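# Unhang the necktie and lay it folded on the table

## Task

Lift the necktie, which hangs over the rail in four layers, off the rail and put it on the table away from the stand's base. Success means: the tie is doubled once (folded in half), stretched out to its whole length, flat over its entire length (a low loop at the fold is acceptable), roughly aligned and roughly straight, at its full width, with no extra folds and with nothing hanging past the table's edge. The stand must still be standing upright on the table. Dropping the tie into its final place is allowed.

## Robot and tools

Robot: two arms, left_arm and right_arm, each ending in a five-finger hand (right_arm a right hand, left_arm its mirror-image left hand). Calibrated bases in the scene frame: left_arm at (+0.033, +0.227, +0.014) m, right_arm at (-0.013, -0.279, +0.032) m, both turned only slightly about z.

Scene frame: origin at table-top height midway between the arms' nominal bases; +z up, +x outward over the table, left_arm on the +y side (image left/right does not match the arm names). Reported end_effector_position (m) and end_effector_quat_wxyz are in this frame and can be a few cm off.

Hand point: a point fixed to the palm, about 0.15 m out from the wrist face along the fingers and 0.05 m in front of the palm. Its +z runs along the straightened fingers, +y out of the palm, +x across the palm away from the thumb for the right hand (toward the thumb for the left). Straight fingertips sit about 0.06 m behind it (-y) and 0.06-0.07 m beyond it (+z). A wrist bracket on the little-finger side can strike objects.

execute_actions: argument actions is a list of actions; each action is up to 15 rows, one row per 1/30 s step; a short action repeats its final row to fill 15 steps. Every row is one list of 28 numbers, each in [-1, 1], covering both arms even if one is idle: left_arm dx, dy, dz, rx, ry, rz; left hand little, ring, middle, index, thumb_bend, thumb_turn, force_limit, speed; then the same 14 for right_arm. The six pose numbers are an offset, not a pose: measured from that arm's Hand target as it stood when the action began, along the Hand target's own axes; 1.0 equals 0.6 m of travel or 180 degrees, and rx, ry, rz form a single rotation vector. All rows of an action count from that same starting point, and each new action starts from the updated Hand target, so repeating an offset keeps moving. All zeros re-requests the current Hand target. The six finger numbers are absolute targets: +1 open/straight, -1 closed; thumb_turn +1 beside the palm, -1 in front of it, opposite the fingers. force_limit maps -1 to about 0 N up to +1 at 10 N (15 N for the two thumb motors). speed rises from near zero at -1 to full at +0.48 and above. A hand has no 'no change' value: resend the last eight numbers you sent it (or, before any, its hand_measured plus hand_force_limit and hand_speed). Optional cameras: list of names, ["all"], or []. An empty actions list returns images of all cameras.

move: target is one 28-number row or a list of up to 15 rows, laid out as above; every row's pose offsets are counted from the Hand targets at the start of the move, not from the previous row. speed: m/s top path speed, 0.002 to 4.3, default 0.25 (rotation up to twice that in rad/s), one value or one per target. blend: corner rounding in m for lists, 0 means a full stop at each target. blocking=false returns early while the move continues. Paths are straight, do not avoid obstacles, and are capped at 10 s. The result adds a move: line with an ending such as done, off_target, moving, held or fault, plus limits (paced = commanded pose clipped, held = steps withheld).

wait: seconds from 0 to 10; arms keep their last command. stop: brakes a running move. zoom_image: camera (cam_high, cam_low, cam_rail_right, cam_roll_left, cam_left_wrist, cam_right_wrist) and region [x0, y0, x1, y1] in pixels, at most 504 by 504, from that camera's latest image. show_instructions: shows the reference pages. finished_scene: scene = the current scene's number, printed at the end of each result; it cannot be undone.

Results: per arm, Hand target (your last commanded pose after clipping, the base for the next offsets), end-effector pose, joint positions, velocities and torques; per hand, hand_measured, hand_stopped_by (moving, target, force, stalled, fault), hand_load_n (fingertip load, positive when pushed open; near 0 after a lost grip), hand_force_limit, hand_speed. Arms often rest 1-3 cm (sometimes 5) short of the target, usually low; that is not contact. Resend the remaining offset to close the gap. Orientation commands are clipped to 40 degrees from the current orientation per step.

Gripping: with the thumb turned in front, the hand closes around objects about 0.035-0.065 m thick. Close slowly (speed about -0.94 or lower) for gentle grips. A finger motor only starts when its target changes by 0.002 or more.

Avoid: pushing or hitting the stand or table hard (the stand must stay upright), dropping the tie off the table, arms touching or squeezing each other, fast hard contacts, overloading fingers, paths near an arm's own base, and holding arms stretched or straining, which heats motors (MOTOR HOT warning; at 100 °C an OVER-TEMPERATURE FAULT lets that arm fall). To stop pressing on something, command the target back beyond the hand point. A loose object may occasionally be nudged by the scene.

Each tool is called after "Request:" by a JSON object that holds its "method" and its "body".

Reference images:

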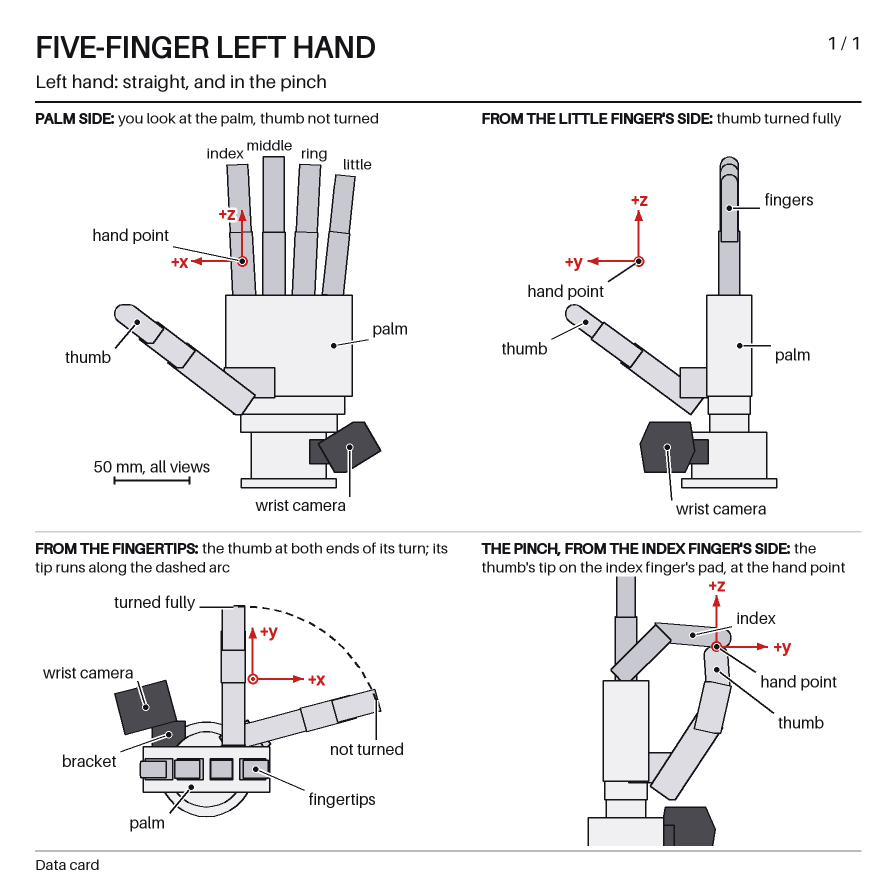

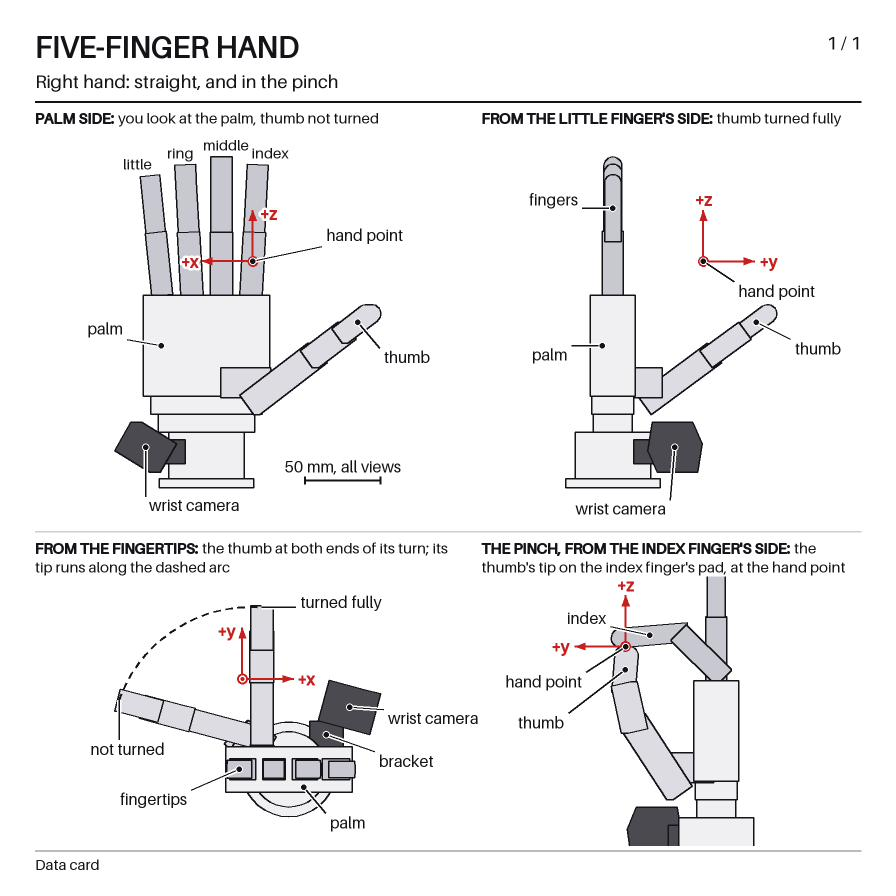

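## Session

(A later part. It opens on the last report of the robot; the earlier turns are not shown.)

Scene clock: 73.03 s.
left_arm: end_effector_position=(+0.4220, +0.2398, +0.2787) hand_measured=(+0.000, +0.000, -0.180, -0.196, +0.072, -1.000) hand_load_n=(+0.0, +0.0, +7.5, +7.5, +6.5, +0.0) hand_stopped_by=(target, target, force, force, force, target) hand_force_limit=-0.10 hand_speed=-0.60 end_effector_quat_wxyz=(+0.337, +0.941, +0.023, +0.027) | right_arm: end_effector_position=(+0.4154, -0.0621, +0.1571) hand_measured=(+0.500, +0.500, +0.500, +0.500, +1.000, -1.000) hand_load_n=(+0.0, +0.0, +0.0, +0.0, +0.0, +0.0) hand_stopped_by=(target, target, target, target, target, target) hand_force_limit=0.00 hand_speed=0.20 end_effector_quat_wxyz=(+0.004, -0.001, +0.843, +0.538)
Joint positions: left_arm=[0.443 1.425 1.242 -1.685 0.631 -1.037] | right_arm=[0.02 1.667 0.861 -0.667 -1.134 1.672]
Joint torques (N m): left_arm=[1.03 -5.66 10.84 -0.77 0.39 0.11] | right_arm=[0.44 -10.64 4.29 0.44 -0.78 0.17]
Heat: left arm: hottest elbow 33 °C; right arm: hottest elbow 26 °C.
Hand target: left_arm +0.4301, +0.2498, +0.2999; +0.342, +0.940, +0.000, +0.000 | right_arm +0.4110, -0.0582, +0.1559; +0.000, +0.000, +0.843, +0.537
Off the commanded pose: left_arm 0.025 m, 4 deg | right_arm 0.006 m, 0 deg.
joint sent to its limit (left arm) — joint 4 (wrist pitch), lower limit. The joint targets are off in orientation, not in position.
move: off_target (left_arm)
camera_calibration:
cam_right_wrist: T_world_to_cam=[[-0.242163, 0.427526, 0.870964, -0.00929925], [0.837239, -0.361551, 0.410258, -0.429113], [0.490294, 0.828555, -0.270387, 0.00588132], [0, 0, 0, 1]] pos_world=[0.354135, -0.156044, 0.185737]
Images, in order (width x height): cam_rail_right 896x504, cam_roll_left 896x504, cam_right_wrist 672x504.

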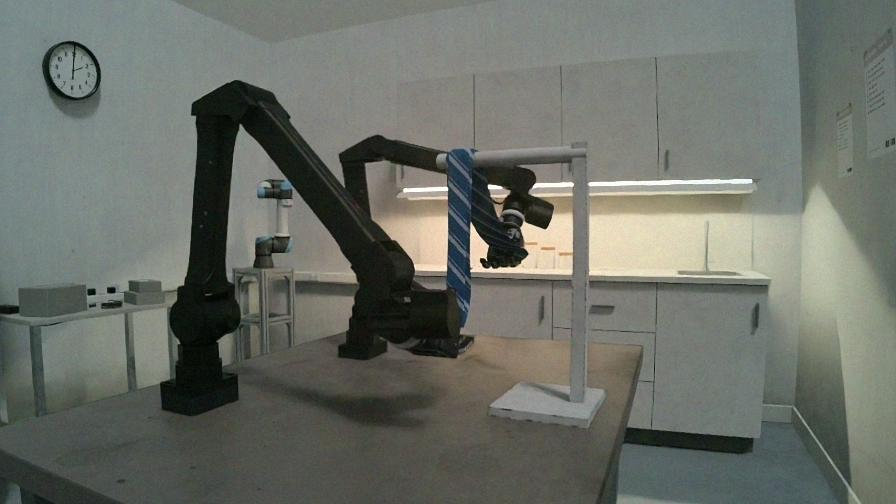

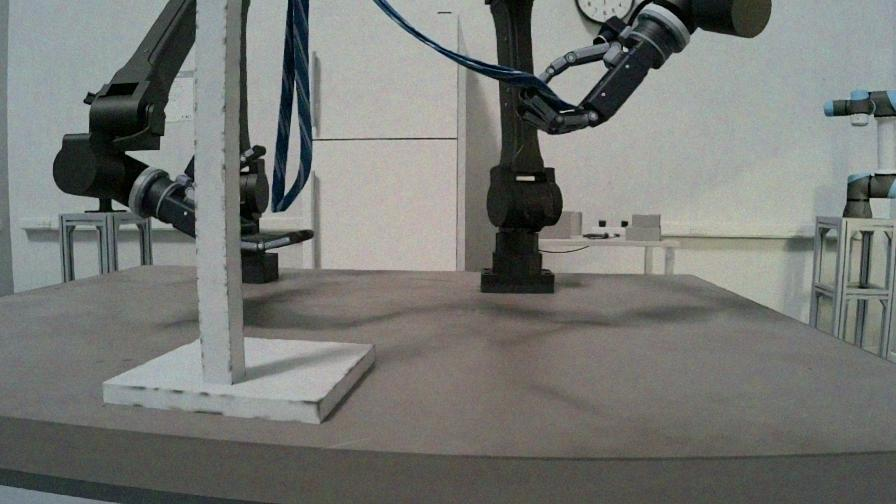

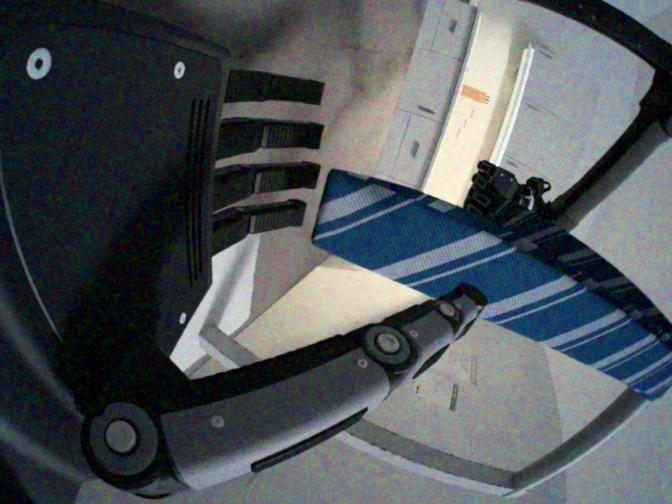

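Request:
{"method": "move", "body": {"target": [[0,0,0,0,0,0,0,0,-0.2,-0.2,-0.6,-1,-0.1,-0.6,0,0.0193,0.002,0,0,0,0.5,0.5,0.5,0.5,1,-1,0,0.2],[0,0,0,0,0,0,0,0,-0.2,-0.2,-0.6,-1,-0.1,-0.6,0,0.0193,0.002,0,0,0,0,0,0,0,1,-1,0,-0.2]], "speed": 0.1, "cameras": ["cam_rail_right","cam_roll_left","cam_right_wrist"]}}

Request:
{"method": "zoom_image", "body": {"camera": "cam_roll_left", "region": [230, 120, 380, 270]}}

Request:
{"method": "zoom_image", "body": {"camera": "cam_right_wrist", "region": [200, 60, 500, 360]}}

Scene clock: 75.47 s.
left_arm: end_effector_position=(+0.4220, +0.2398, +0.2787) hand_measured=(+0.000, +0.000, -0.180, -0.196, +0.072, -1.000) hand_load_n=(+0.0, +0.0, +7.5, +7.5, +6.5, +0.0) hand_stopped_by=(target, target, force, force, force, target) hand_force_limit=-0.10 hand_speed=-0.60 end_effector_quat_wxyz=(+0.337, +0.941, +0.023, +0.027) | right_arm: end_effector_position=(+0.4154, -0.0572, +0.1659) hand_measured=(+0.000, +0.000, +0.000, +0.000, +1.000, -1.000) hand_load_n=(+0.0, +0.0, +0.0, +0.0, +0.0, +0.0) hand_stopped_by=(target, target, target, target, target, target) hand_force_limit=0.00 hand_speed=-0.20 end_effector_quat_wxyz=(+0.003, +0.002, +0.843, +0.538)
Joint positions: left_arm=[0.443 1.425 1.242 -1.685 0.631 -1.037] | right_arm=[0.033 1.642 0.861 -0.662 -1.132 1.708]
Joint torques (N m): left_arm=[1.14 -5.71 10.88 -0.75 0.37 0.12] | right_arm=[0.32 -10.34 4.66 0.29 -0.82 0.18]
Heat: left arm: hottest elbow 34 °C; right arm: hottest elbow 26 °C.
Hand target: left_arm +0.4301, +0.2498, +0.2999; +0.342, +0.940, +0.000, +0.000 | right_arm +0.4109, -0.0522, +0.1659; +0.000, +0.000, +0.843, +0.537
Off the commanded pose: left_arm 0.025 m, 4 deg | right_arm 0.007 m, 0 deg.
joint sent to its limit (left arm) — joint 4 (wrist pitch), lower limit. The joint targets are off in orientation, not in position.
move: off_target (left_arm)
camera_calibration:
cam_right_wrist: T_world_to_cam=[[-0.237641, 0.429226, 0.871373, -0.0209391], [0.837698, -0.363557, 0.40754, -0.430845], [0.49172, 0.826796, -0.273166, 0.00409461], [0, 0, 0, 1]] pos_world=[0.353929, -0.151034, 0.194951]
Images, in order (width x height): cam_rail_right 896x504, cam_roll_left 896x504, cam_right_wrist 672x504.

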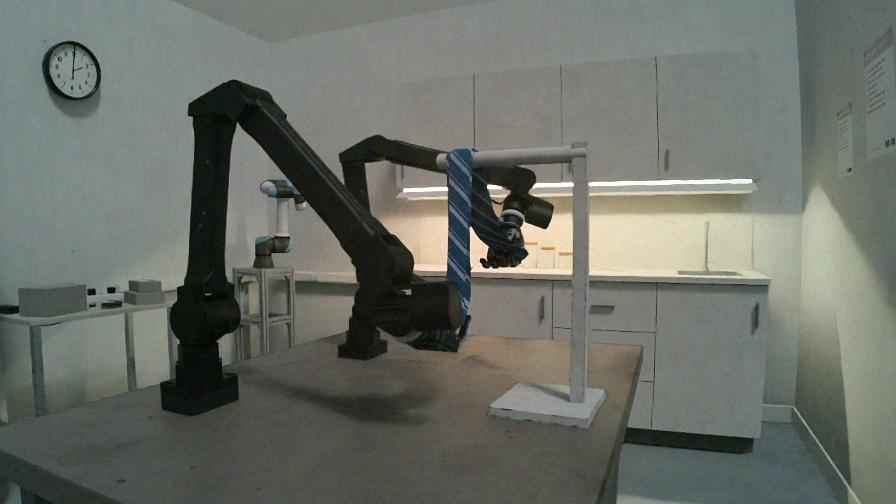

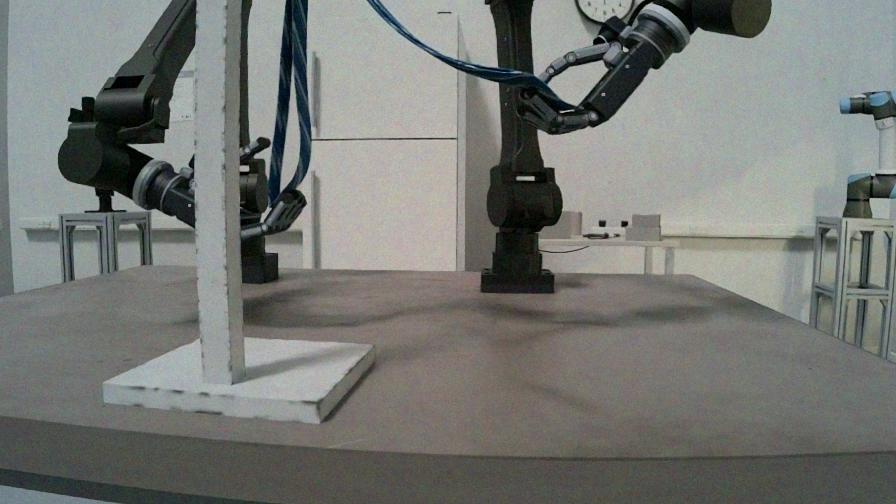

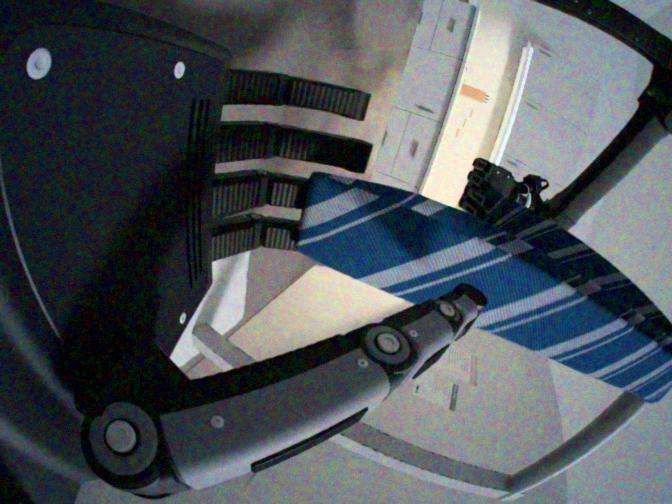

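Scaled by 3.360 from the camera's 896x504 image, which has a finer 1280x720 frame.

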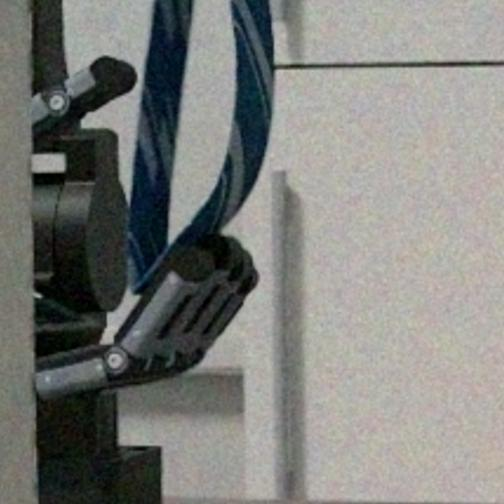

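Scaled by 1.680 from the camera's 672x504 image, which has a finer 960x720 frame.

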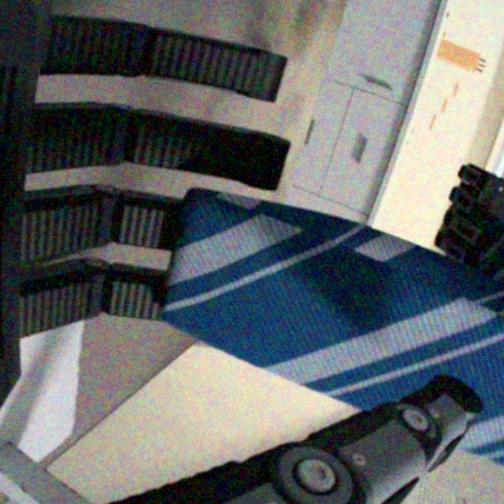

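Request:
{"method": "move", "body": {"target": [0,0,0,0,0,0,0,0,-0.2,-0.2,-0.6,-1,-0.1,-0.6,0,0,0,0,0,0,0,0,-0.15,-0.15,0.15,-1,0,-0.2], "speed": 0.1, "cameras": ["cam_roll_left","cam_right_wrist"]}}

Request:
{"method": "zoom_image", "body": {"camera": "cam_roll_left", "region": [230, 120, 380, 270]}}

Request:
{"method": "zoom_image", "body": {"camera": "cam_right_wrist", "region": [200, 60, 500, 360]}}

Scene clock: 76.83 s.
left_arm: end_effector_position=(+0.4219, +0.2398, +0.2787) hand_measured=(+0.000, +0.000, -0.180, -0.196, +0.072, -1.000) hand_load_n=(+0.0, +0.0, +7.5, +7.5, +6.5, +0.0) hand_stopped_by=(target, target, force, force, force, target) hand_force_limit=-0.10 hand_speed=-0.60 end_effector_quat_wxyz=(+0.336, +0.941, +0.023, +0.027) | right_arm: end_effector_position=(+0.4154, -0.0572, +0.1659) hand_measured=(+0.000, +0.000, -0.150, -0.150, +0.150, -1.000) hand_load_n=(+0.0, +0.5, +0.0, +0.0, +0.0, +0.0) hand_stopped_by=(target, target, target, target, target, target) hand_force_limit=0.00 hand_speed=-0.20 end_effector_quat_wxyz=(+0.003, +0.002, +0.843, +0.538)
Joint positions: left_arm=[0.443 1.425 1.242 -1.685 0.631 -1.037] | right_arm=[0.033 1.642 0.861 -0.662 -1.132 1.708]
Joint torques (N m): left_arm=[1.03 -5.95 10.89 -0.76 0.36 0.13] | right_arm=[0.79 -10.75 4.79 0.4 -0.83 0.2]
Heat: left arm: hottest elbow 34 °C; right arm: hottest elbow 26 °C.
Hand target: left_arm +0.4301, +0.2499, +0.2999; +0.342, +0.940, +0.000, +0.000 | right_arm +0.4109, -0.0522, +0.1659; +0.000, +0.000, +0.843, +0.537
Off the commanded pose: left_arm 0.025 m, 4 deg | right_arm 0.007 m, 0 deg.
joint sent to its limit (left arm) — joint 4 (wrist pitch), lower limit. The joint targets are off in orientation, not in position.
move: off_target (left_arm)
camera_calibration:
cam_right_wrist: T_world_to_cam=[[-0.237233, 0.429251, 0.871472, -0.0211003], [0.837785, -0.363719, 0.407216, -0.430837], [0.491769, 0.826712, -0.273333, 0.00409736], [0, 0, 0, 1]] pos_world=[0.353928, -0.151034, 0.194952]
Images, in order (width x height): cam_roll_left 896x504, cam_right_wrist 672x504.

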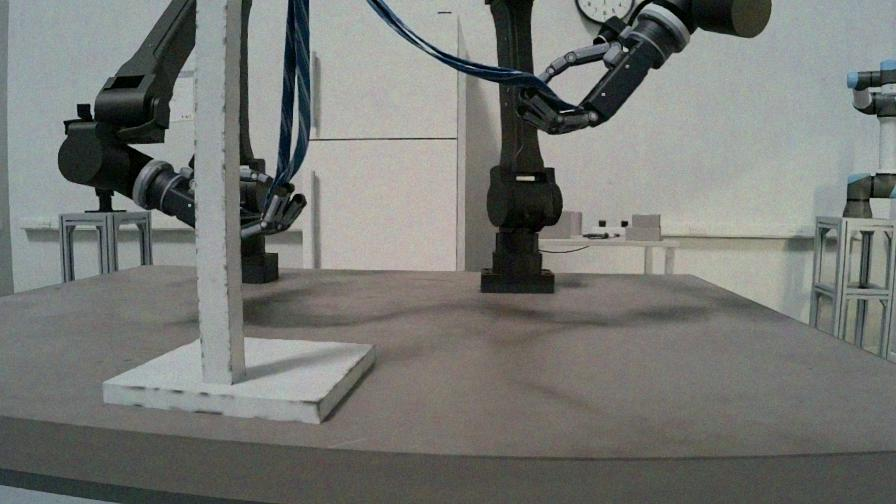

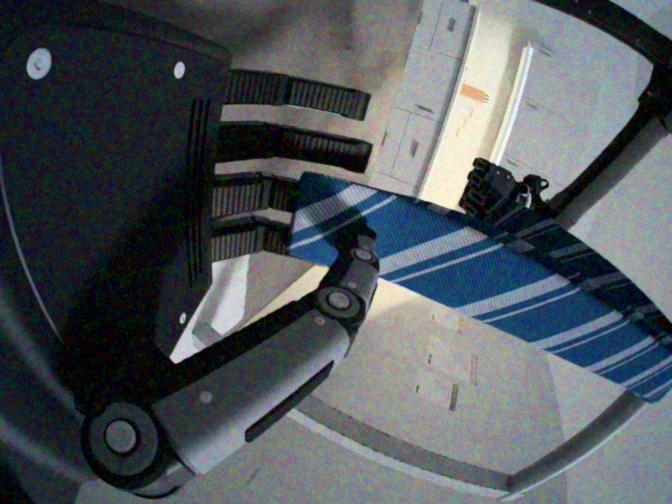

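Scaled by 3.360 from the camera's 896x504 image, which has a finer 1280x720 frame.

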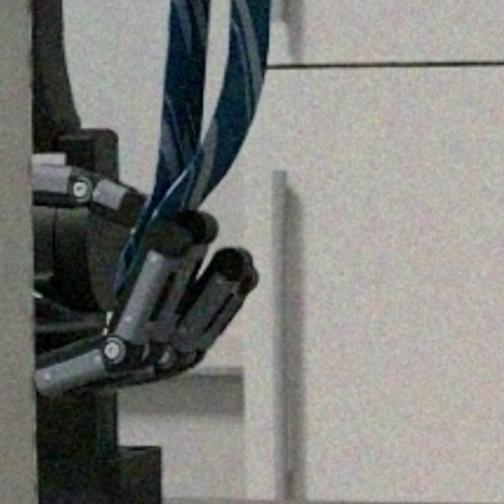

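Scaled by 1.680 from the camera's 672x504 image, which has a finer 960x720 frame.

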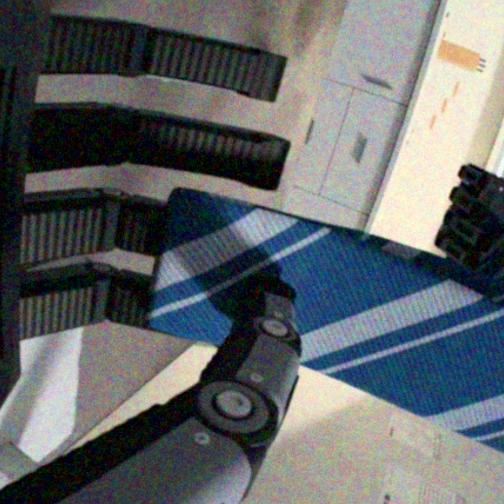

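Request:
{"method": "move", "body": {"target": [0,0,0,0,0,0,0,0,-0.2,-0.2,-0.6,-1,-0.1,-0.6,0,0,0,0,0,0,0,0,-0.3,-0.3,-0.6,-1,-0.1,-0.6], "speed": 0.1, "cameras": ["cam_roll_left","cam_right_wrist","cam_high","cam_left_wrist","cam_rail_right"]}}

Request:
{"method": "zoom_image", "body": {"camera": "cam_roll_left", "region": [230, 120, 380, 270]}}

Request:
{"method": "zoom_image", "body": {"camera": "cam_high", "region": [400, 40, 620, 300]}}

Scene clock: 77.60 s.
left_arm: end_effector_position=(+0.4219, +0.2398, +0.2787) hand_measured=(+0.000, +0.000, -0.180, -0.196, +0.072, -1.000) hand_load_n=(+0.0, +0.0, +7.5, +7.5, +7.0, +0.0) hand_stopped_by=(target, target, force, force, force, target) hand_force_limit=-0.10 hand_speed=-0.60 end_effector_quat_wxyz=(+0.336, +0.941, +0.023, +0.027) | right_arm: end_effector_position=(+0.4154, -0.0572, +0.1659) hand_measured=(+0.000, +0.000, -0.208, -0.216, +0.122, -1.000) hand_load_n=(+0.0, +0.0, +14.0, +6.5, +11.5, -0.5) hand_stopped_by=(target, target, force, force, force, target) hand_force_limit=-0.10 hand_speed=-0.60 end_effector_quat_wxyz=(+0.003, +0.002, +0.843, +0.538)
Joint positions: left_arm=[0.443 1.425 1.242 -1.685 0.631 -1.037] | right_arm=[0.033 1.642 0.861 -0.662 -1.132 1.708]
Joint torques (N m): left_arm=[0.91 -5.83 10.89 -0.84 0.37 0.12] | right_arm=[0.85 -10.34 4.57 0.46 -0.82 0.19]
Heat: left arm: hottest elbow 34 °C; right arm: hottest elbow 26 °C.
Hand target: left_arm +0.4301, +0.2499, +0.2999; +0.342, +0.940, +0.000, +0.000 | right_arm +0.4109, -0.0522, +0.1659; +0.000, +0.000, +0.843, +0.537
Off the commanded pose: left_arm 0.025 m, 4 deg | right_arm 0.007 m, 0 deg.
joint sent to its limit (left arm) — joint 4 (wrist pitch), lower limit. The joint targets are off in orientation, not in position.
move: off_target (left_arm)
camera_calibration:
cam_left_wrist: T_world_to_cam=[[0.25288, 0.740697, -0.62243, -0.109882], [0.799488, 0.202325, 0.565583, -0.54234], [0.544859, -0.64065, -0.541014, 0.189131], [0, 0, 0, 1]] pos_world=[0.358332, 0.312285, 0.340667]
cam_right_wrist: T_world_to_cam=[[-0.237233, 0.429251, 0.871472, -0.0211003], [0.837785, -0.363719, 0.407216, -0.430837], [0.491769, 0.826712, -0.273333, 0.00409736], [0, 0, 0, 1]] pos_world=[0.353928, -0.151034, 0.194952]
Images, in order (width x height): cam_high 896x504, cam_rail_right 896x504, cam_roll_left 896x504, cam_left_wrist 672x504, cam_right_wrist 672x504.

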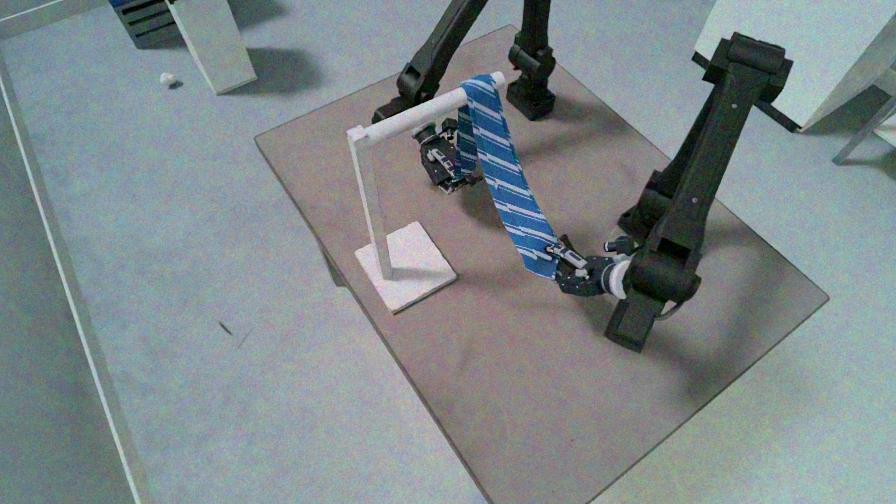

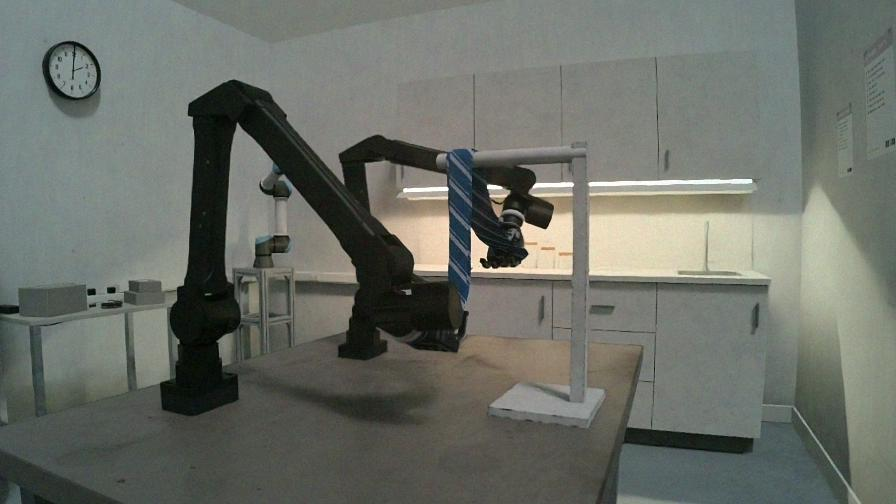

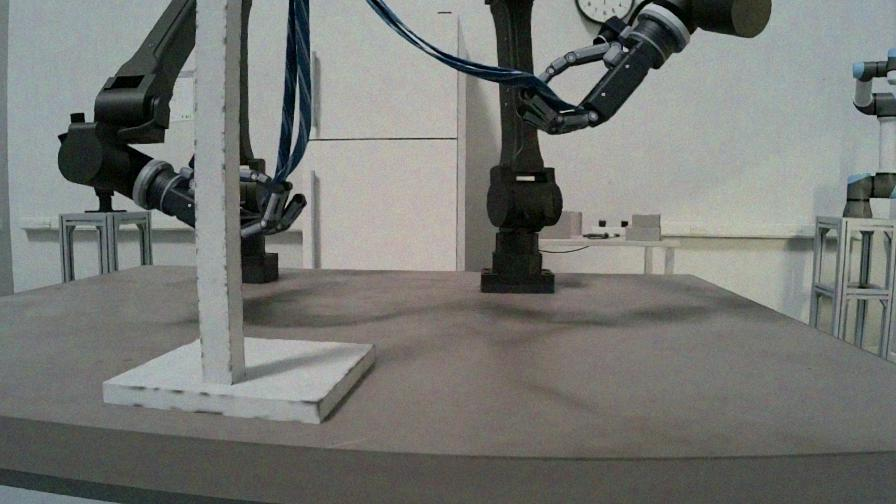

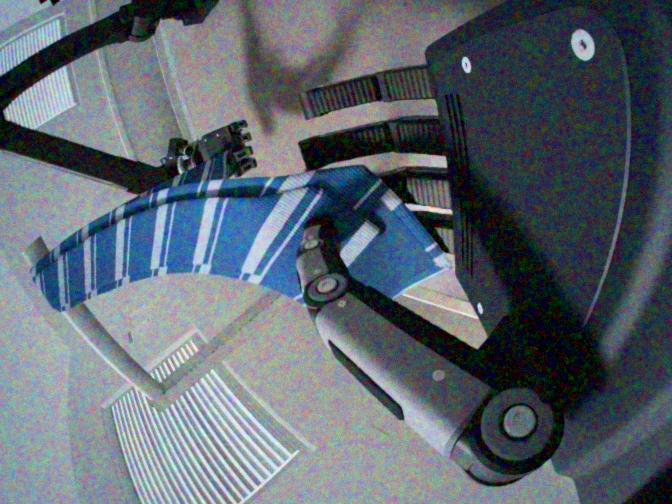

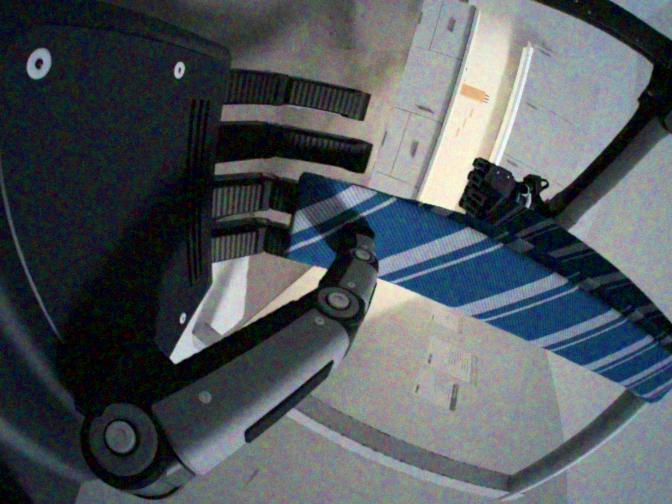

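Scaled by 3.360 from the camera's 896x504 image, which has a finer 1280x720 frame.

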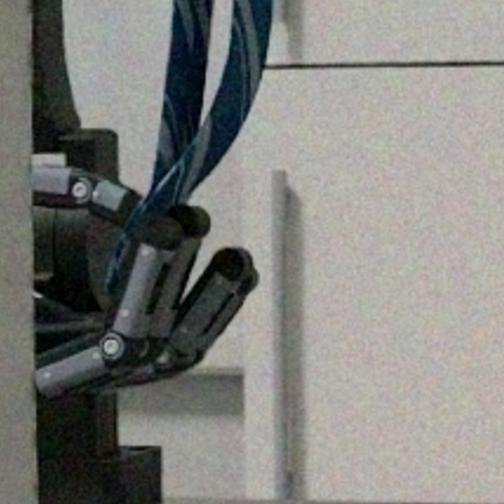

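Scaled by 1.938 from the camera's 896x504 image, which has a finer 1280x720 frame.

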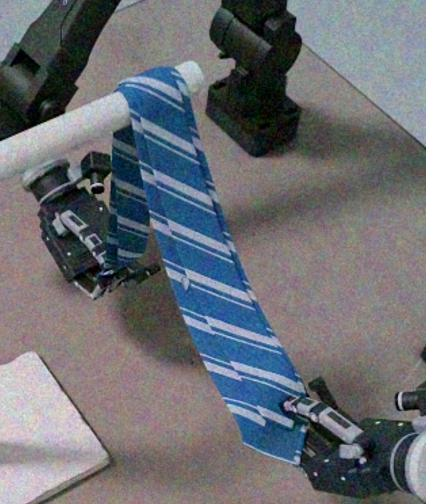

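Request:
{"method": "move", "body": {"target": [-0.0083,0.0785,-0.1843,0.111,0,0,0,0,-0.2,-0.2,-0.6,-1,-0.1,-0.6,-0.015,0.2117,-0.5274,0.25,0,0,0,0,-0.3,-0.3,-0.6,-1,-0.1,-0.6], "speed": 0.12, "cameras": ["all"]}}

Scene clock: 83.27 s.
left_arm: end_effector_position=(+0.4229, +0.2788, +0.3862) hand_measured=(+0.000, +0.000, -0.180, -0.196, +0.072, -1.000) hand_load_n=(+0.0, +0.0, +7.5, +7.5, +7.0, +0.0) hand_stopped_by=(target, target, force, force, force, target) hand_force_limit=-0.10 hand_speed=-0.60 end_effector_quat_wxyz=(+0.146, +0.980, +0.024, +0.133) | right_arm: end_effector_position=(+0.4152, -0.2781, +0.3913) hand_measured=(+0.000, +0.000, -0.208, -0.216, +0.122, -1.000) hand_load_n=(+0.5, +0.0, +14.0, +7.0, +11.5, -0.5) hand_stopped_by=(target, target, force, force, force, target) hand_force_limit=-0.10 hand_speed=-0.60 end_effector_quat_wxyz=(+0.086, +0.027, +0.981, +0.172)
Joint positions: left_arm=[0.443 1.25 1.481 -1.687 0.382 -1.158] | right_arm=[-0.333 1.338 1.53 -1.691 -0.38 1.328]
Joint torques (N m): left_arm=[0.97 -4.66 11.81 0.02 0.21 -0.06] | right_arm=[-0.85 -7.47 11.96 -0.47 -0.27 -0.07]
Heat: left arm: hottest elbow 35 °C; right arm: hottest elbow 27 °C.
Hand target: left_arm +0.4252, +0.2848, +0.4151; +0.174, +0.985, +0.000, +0.000 | right_arm +0.4200, -0.2854, +0.4147; +0.000, +0.000, +0.985, +0.174
Off the commanded pose: left_arm 0.029 m, 16 deg | right_arm 0.025 m, 10 deg.
joint sent to its limit (left arm) — joint 4 (wrist pitch), lower limit. The joint targets are off in orientation, not in position.
joint sent to its limit (right arm) — joint 4 (wrist pitch), lower limit. The joint targets are off in orientation, not in position.
move: off_target (left_arm, right_arm)
camera_calibration:
cam_left_wrist: T_world_to_cam=[[0.264586, 0.93432, -0.238831, -0.27912], [0.664078, 0.00305898, 0.747657, -0.569326], [0.699282, -0.356422, -0.619652, 0.157557], [0, 0, 0, 1]] pos_world=[0.341752, 0.318686, 0.456629]
cam_right_wrist: T_world_to_cam=[[-0.205975, 0.938985, 0.275466, 0.239178], [0.744705, -0.0322046, 0.666617, -0.573392], [0.634814, 0.342448, -0.692633, 0.218415], [0, 0, 0, 1]] pos_world=[0.33762, -0.317846, 0.467629]

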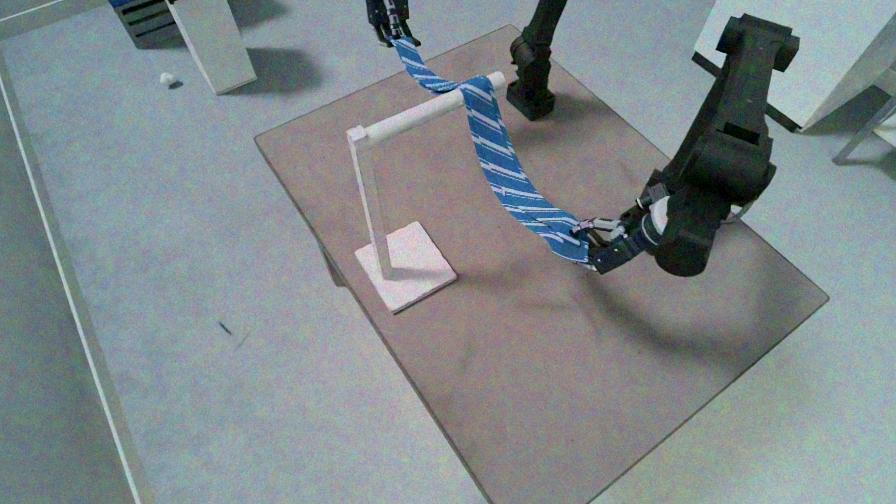

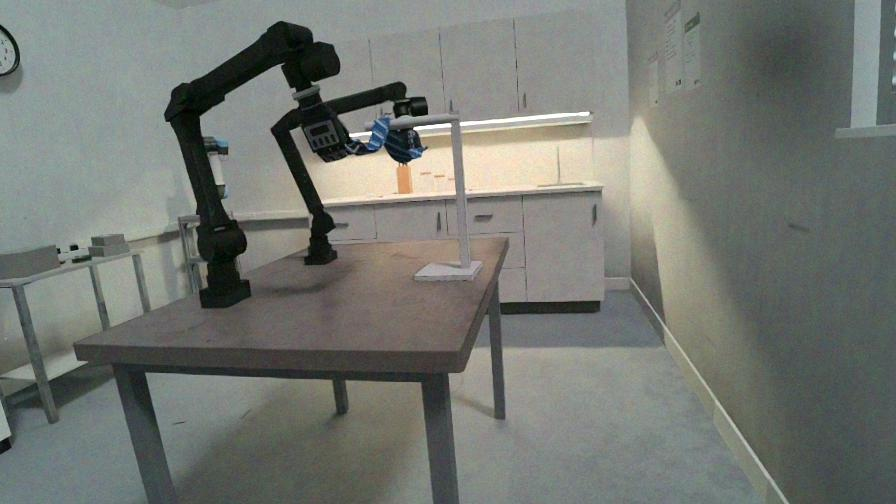

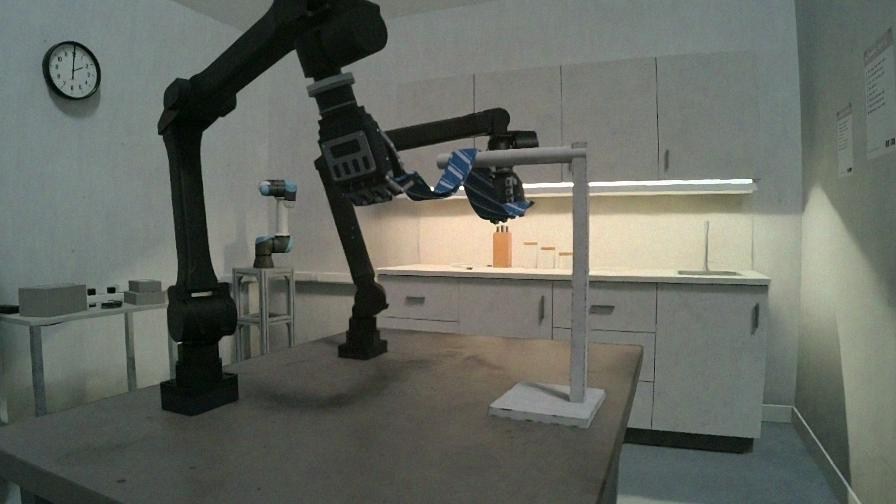

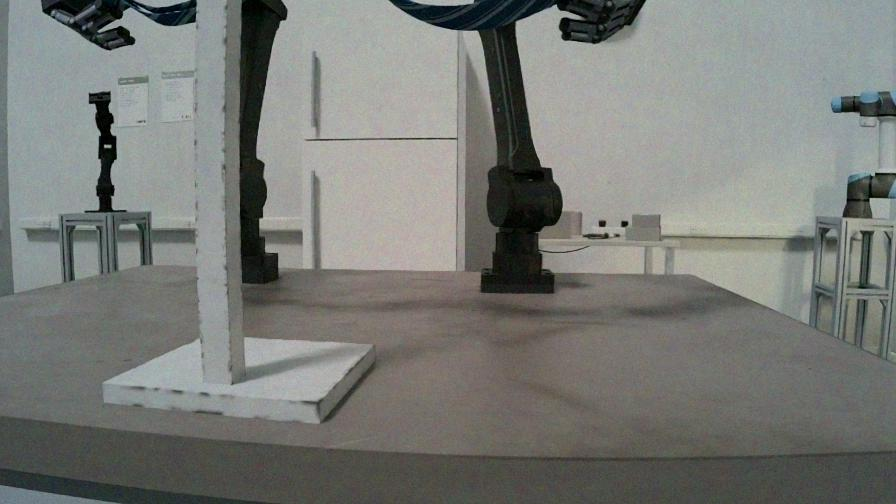

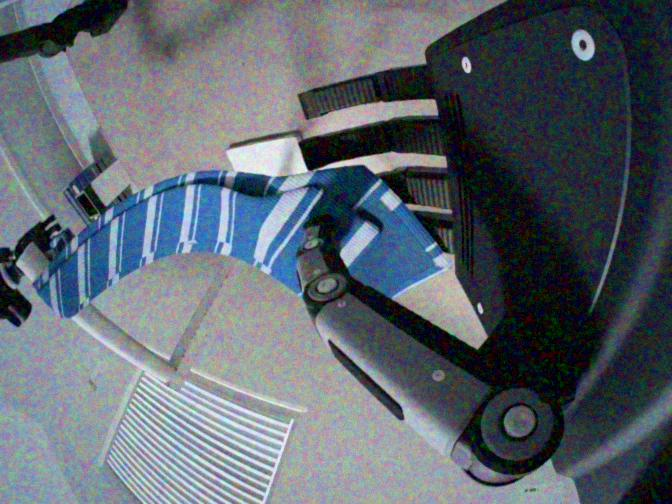

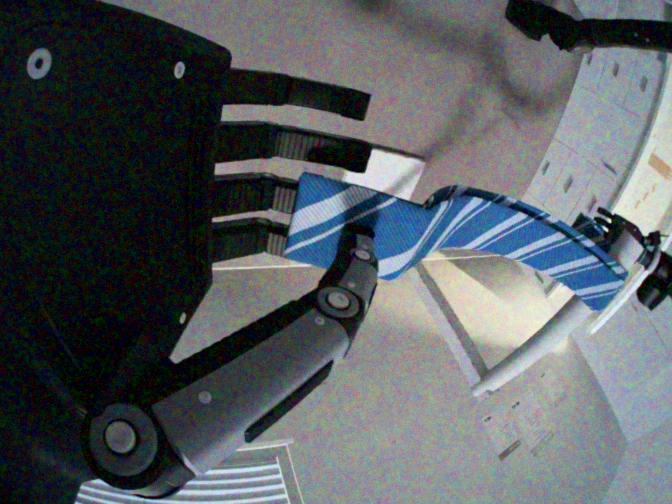

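Request:
{"method": "move", "body": {"target": [-0.215,0,-0.0353,0,0,0,0,0,-0.2,-0.2,-0.6,-1,-0.1,-0.6,0.2067,0.001,-0.0352,0,0,0,0,0,-0.3,-0.3,-0.6,-1,-0.1,-0.6], "speed": 0.1, "cameras": ["all"]}}

Scene clock: 86.43 s.
left_arm: end_effector_position=(+0.3000, +0.2912, +0.4329) hand_measured=(+0.000, +0.000, -0.180, -0.196, +0.072, -1.000) hand_load_n=(+0.5, +0.0, +7.5, +7.5, +6.5, -0.5) hand_stopped_by=(target, target, force, force, force, target) hand_force_limit=-0.10 hand_speed=-0.60 end_effector_quat_wxyz=(+0.025, +0.968, +0.033, +0.246) | right_arm: end_effector_position=(+0.3007, -0.2892, +0.4409) hand_measured=(+0.000, +0.000, -0.208, -0.216, +0.122, -1.000) hand_load_n=(+0.0, +0.0, +13.5, +6.5, +11.5, +0.0) hand_stopped_by=(target, target, force, force, force, target) hand_force_limit=-0.10 hand_speed=-0.60 end_effector_quat_wxyz=(+0.199, +0.029, +0.973, +0.118)
Joint positions: left_arm=[0.69 0.865 1.346 -1.689 0.35 -0.973] | right_arm=[-0.495 0.966 1.36 -1.692 -0.383 1.208]
Joint torques (N m): left_arm=[0.62 0.67 7.69 0.5 0.17 0.11] | right_arm=[-0.38 -2.26 6.42 -0.06 -0.31 -0.02]
Heat: left arm: hottest elbow 34 °C; right arm: hottest elbow 27 °C.
Hand target: left_arm +0.2962, +0.2922, +0.4349; +0.174, +0.985, +0.000, +0.000 | right_arm +0.2958, -0.2919, +0.4349; +0.000, +0.000, +0.985, +0.174
Off the commanded pose: left_arm 0.004 m, 33 deg | right_arm 0.008 m, 24 deg.
joint sent to its limit (left arm) — joint 4 (wrist pitch), lower limit. The joint targets are off in orientation, not in position.
joint sent to its limit (right arm) — joint 4 (wrist pitch), lower limit. The joint targets are off in orientation, not in position.
move: off_target (left_arm, right_arm)
camera_calibration:
cam_left_wrist: T_world_to_cam=[[0.205337, 0.977775, 0.0423288, -0.363675], [0.494522, -0.14098, 0.857655, -0.477506], [0.844562, -0.155176, -0.51248, 0.128257], [0, 0, 0, 1]] pos_world=[0.202493, 0.308176, 0.490659]
cam_right_wrist: T_world_to_cam=[[-0.201504, 0.971425, 0.125415, 0.286564], [0.579926, 0.0151354, 0.814529, -0.523553], [0.789356, 0.236862, -0.566405, 0.19661], [0, 0, 0, 1]] pos_world=[0.206171, -0.317021, 0.50187]

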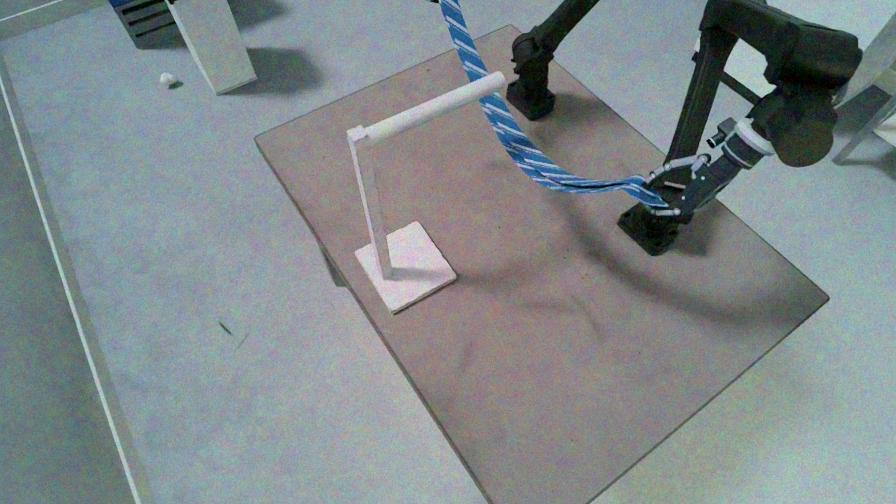

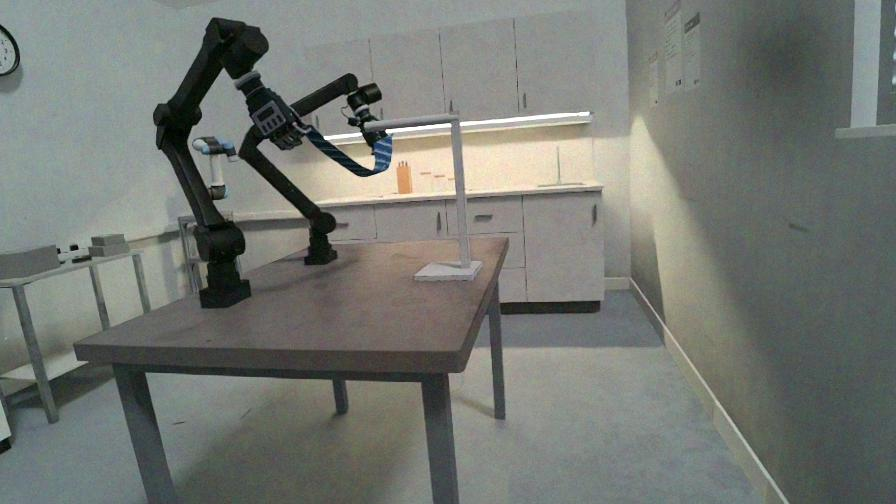

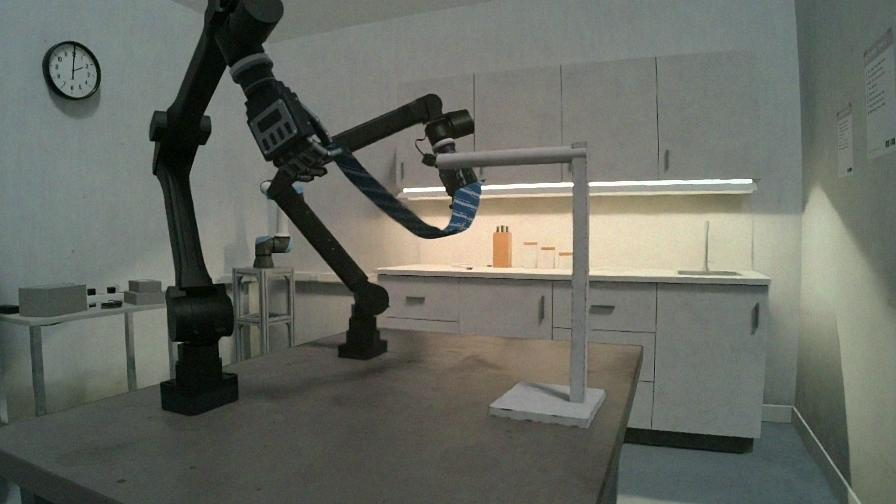

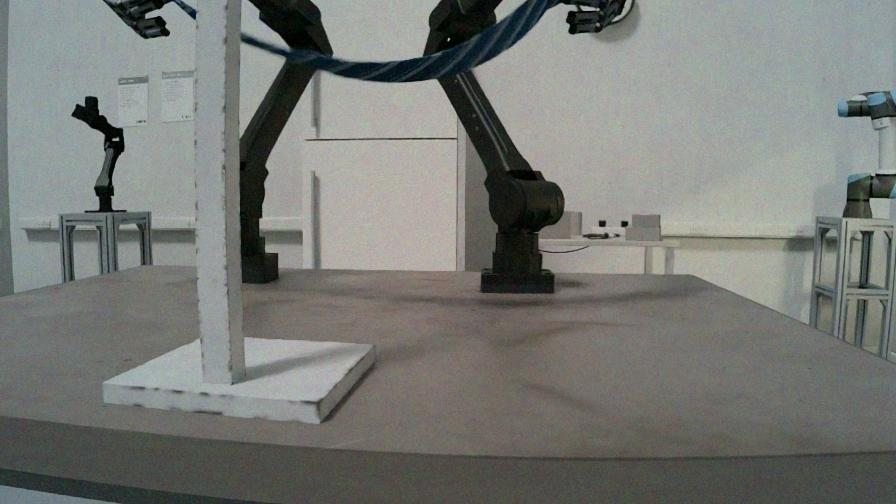

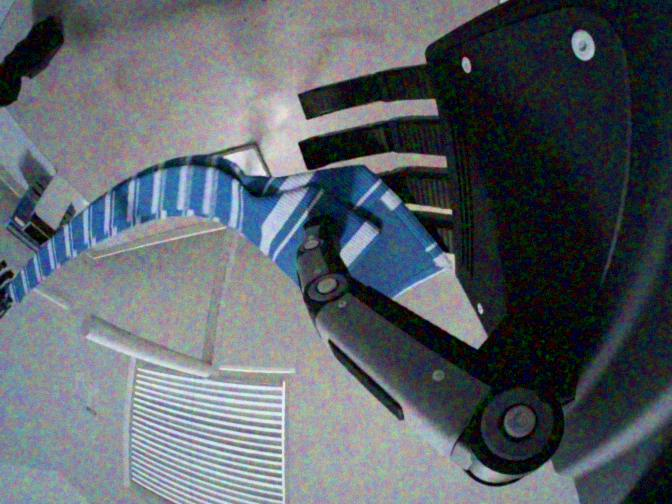

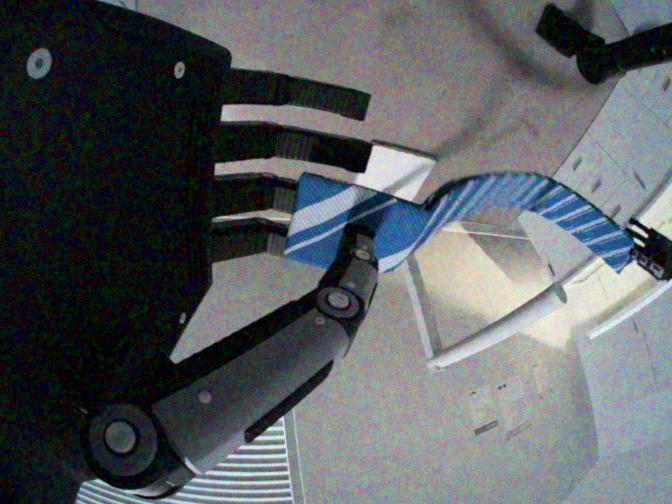

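Request:
{"method": "zoom_image", "body": {"camera": "cam_high", "region": [420, 0, 720, 260]}}

Request:
{"method": "zoom_image", "body": {"camera": "cam_rail_right", "region": [300, 120, 520, 260]}}

Scaled by 1.680 from the camera's 896x504 image, which has a finer 1280x720 frame.

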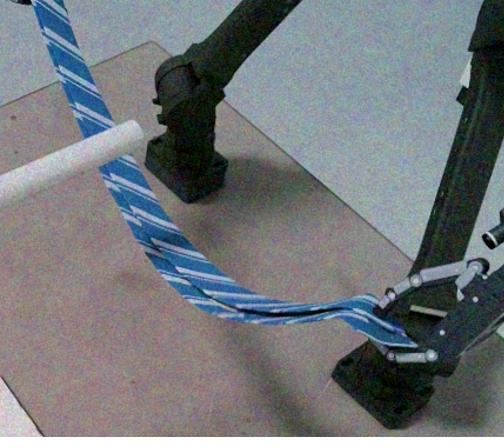

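Scaled by 2.291 from the camera's 896x504 image, which has a finer 1280x720 frame.

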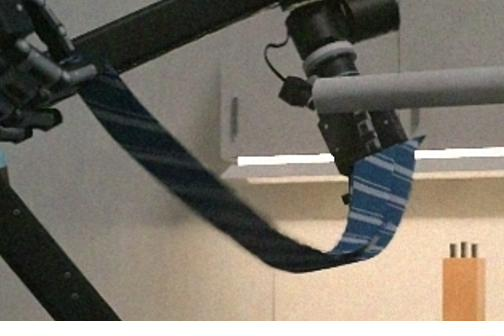

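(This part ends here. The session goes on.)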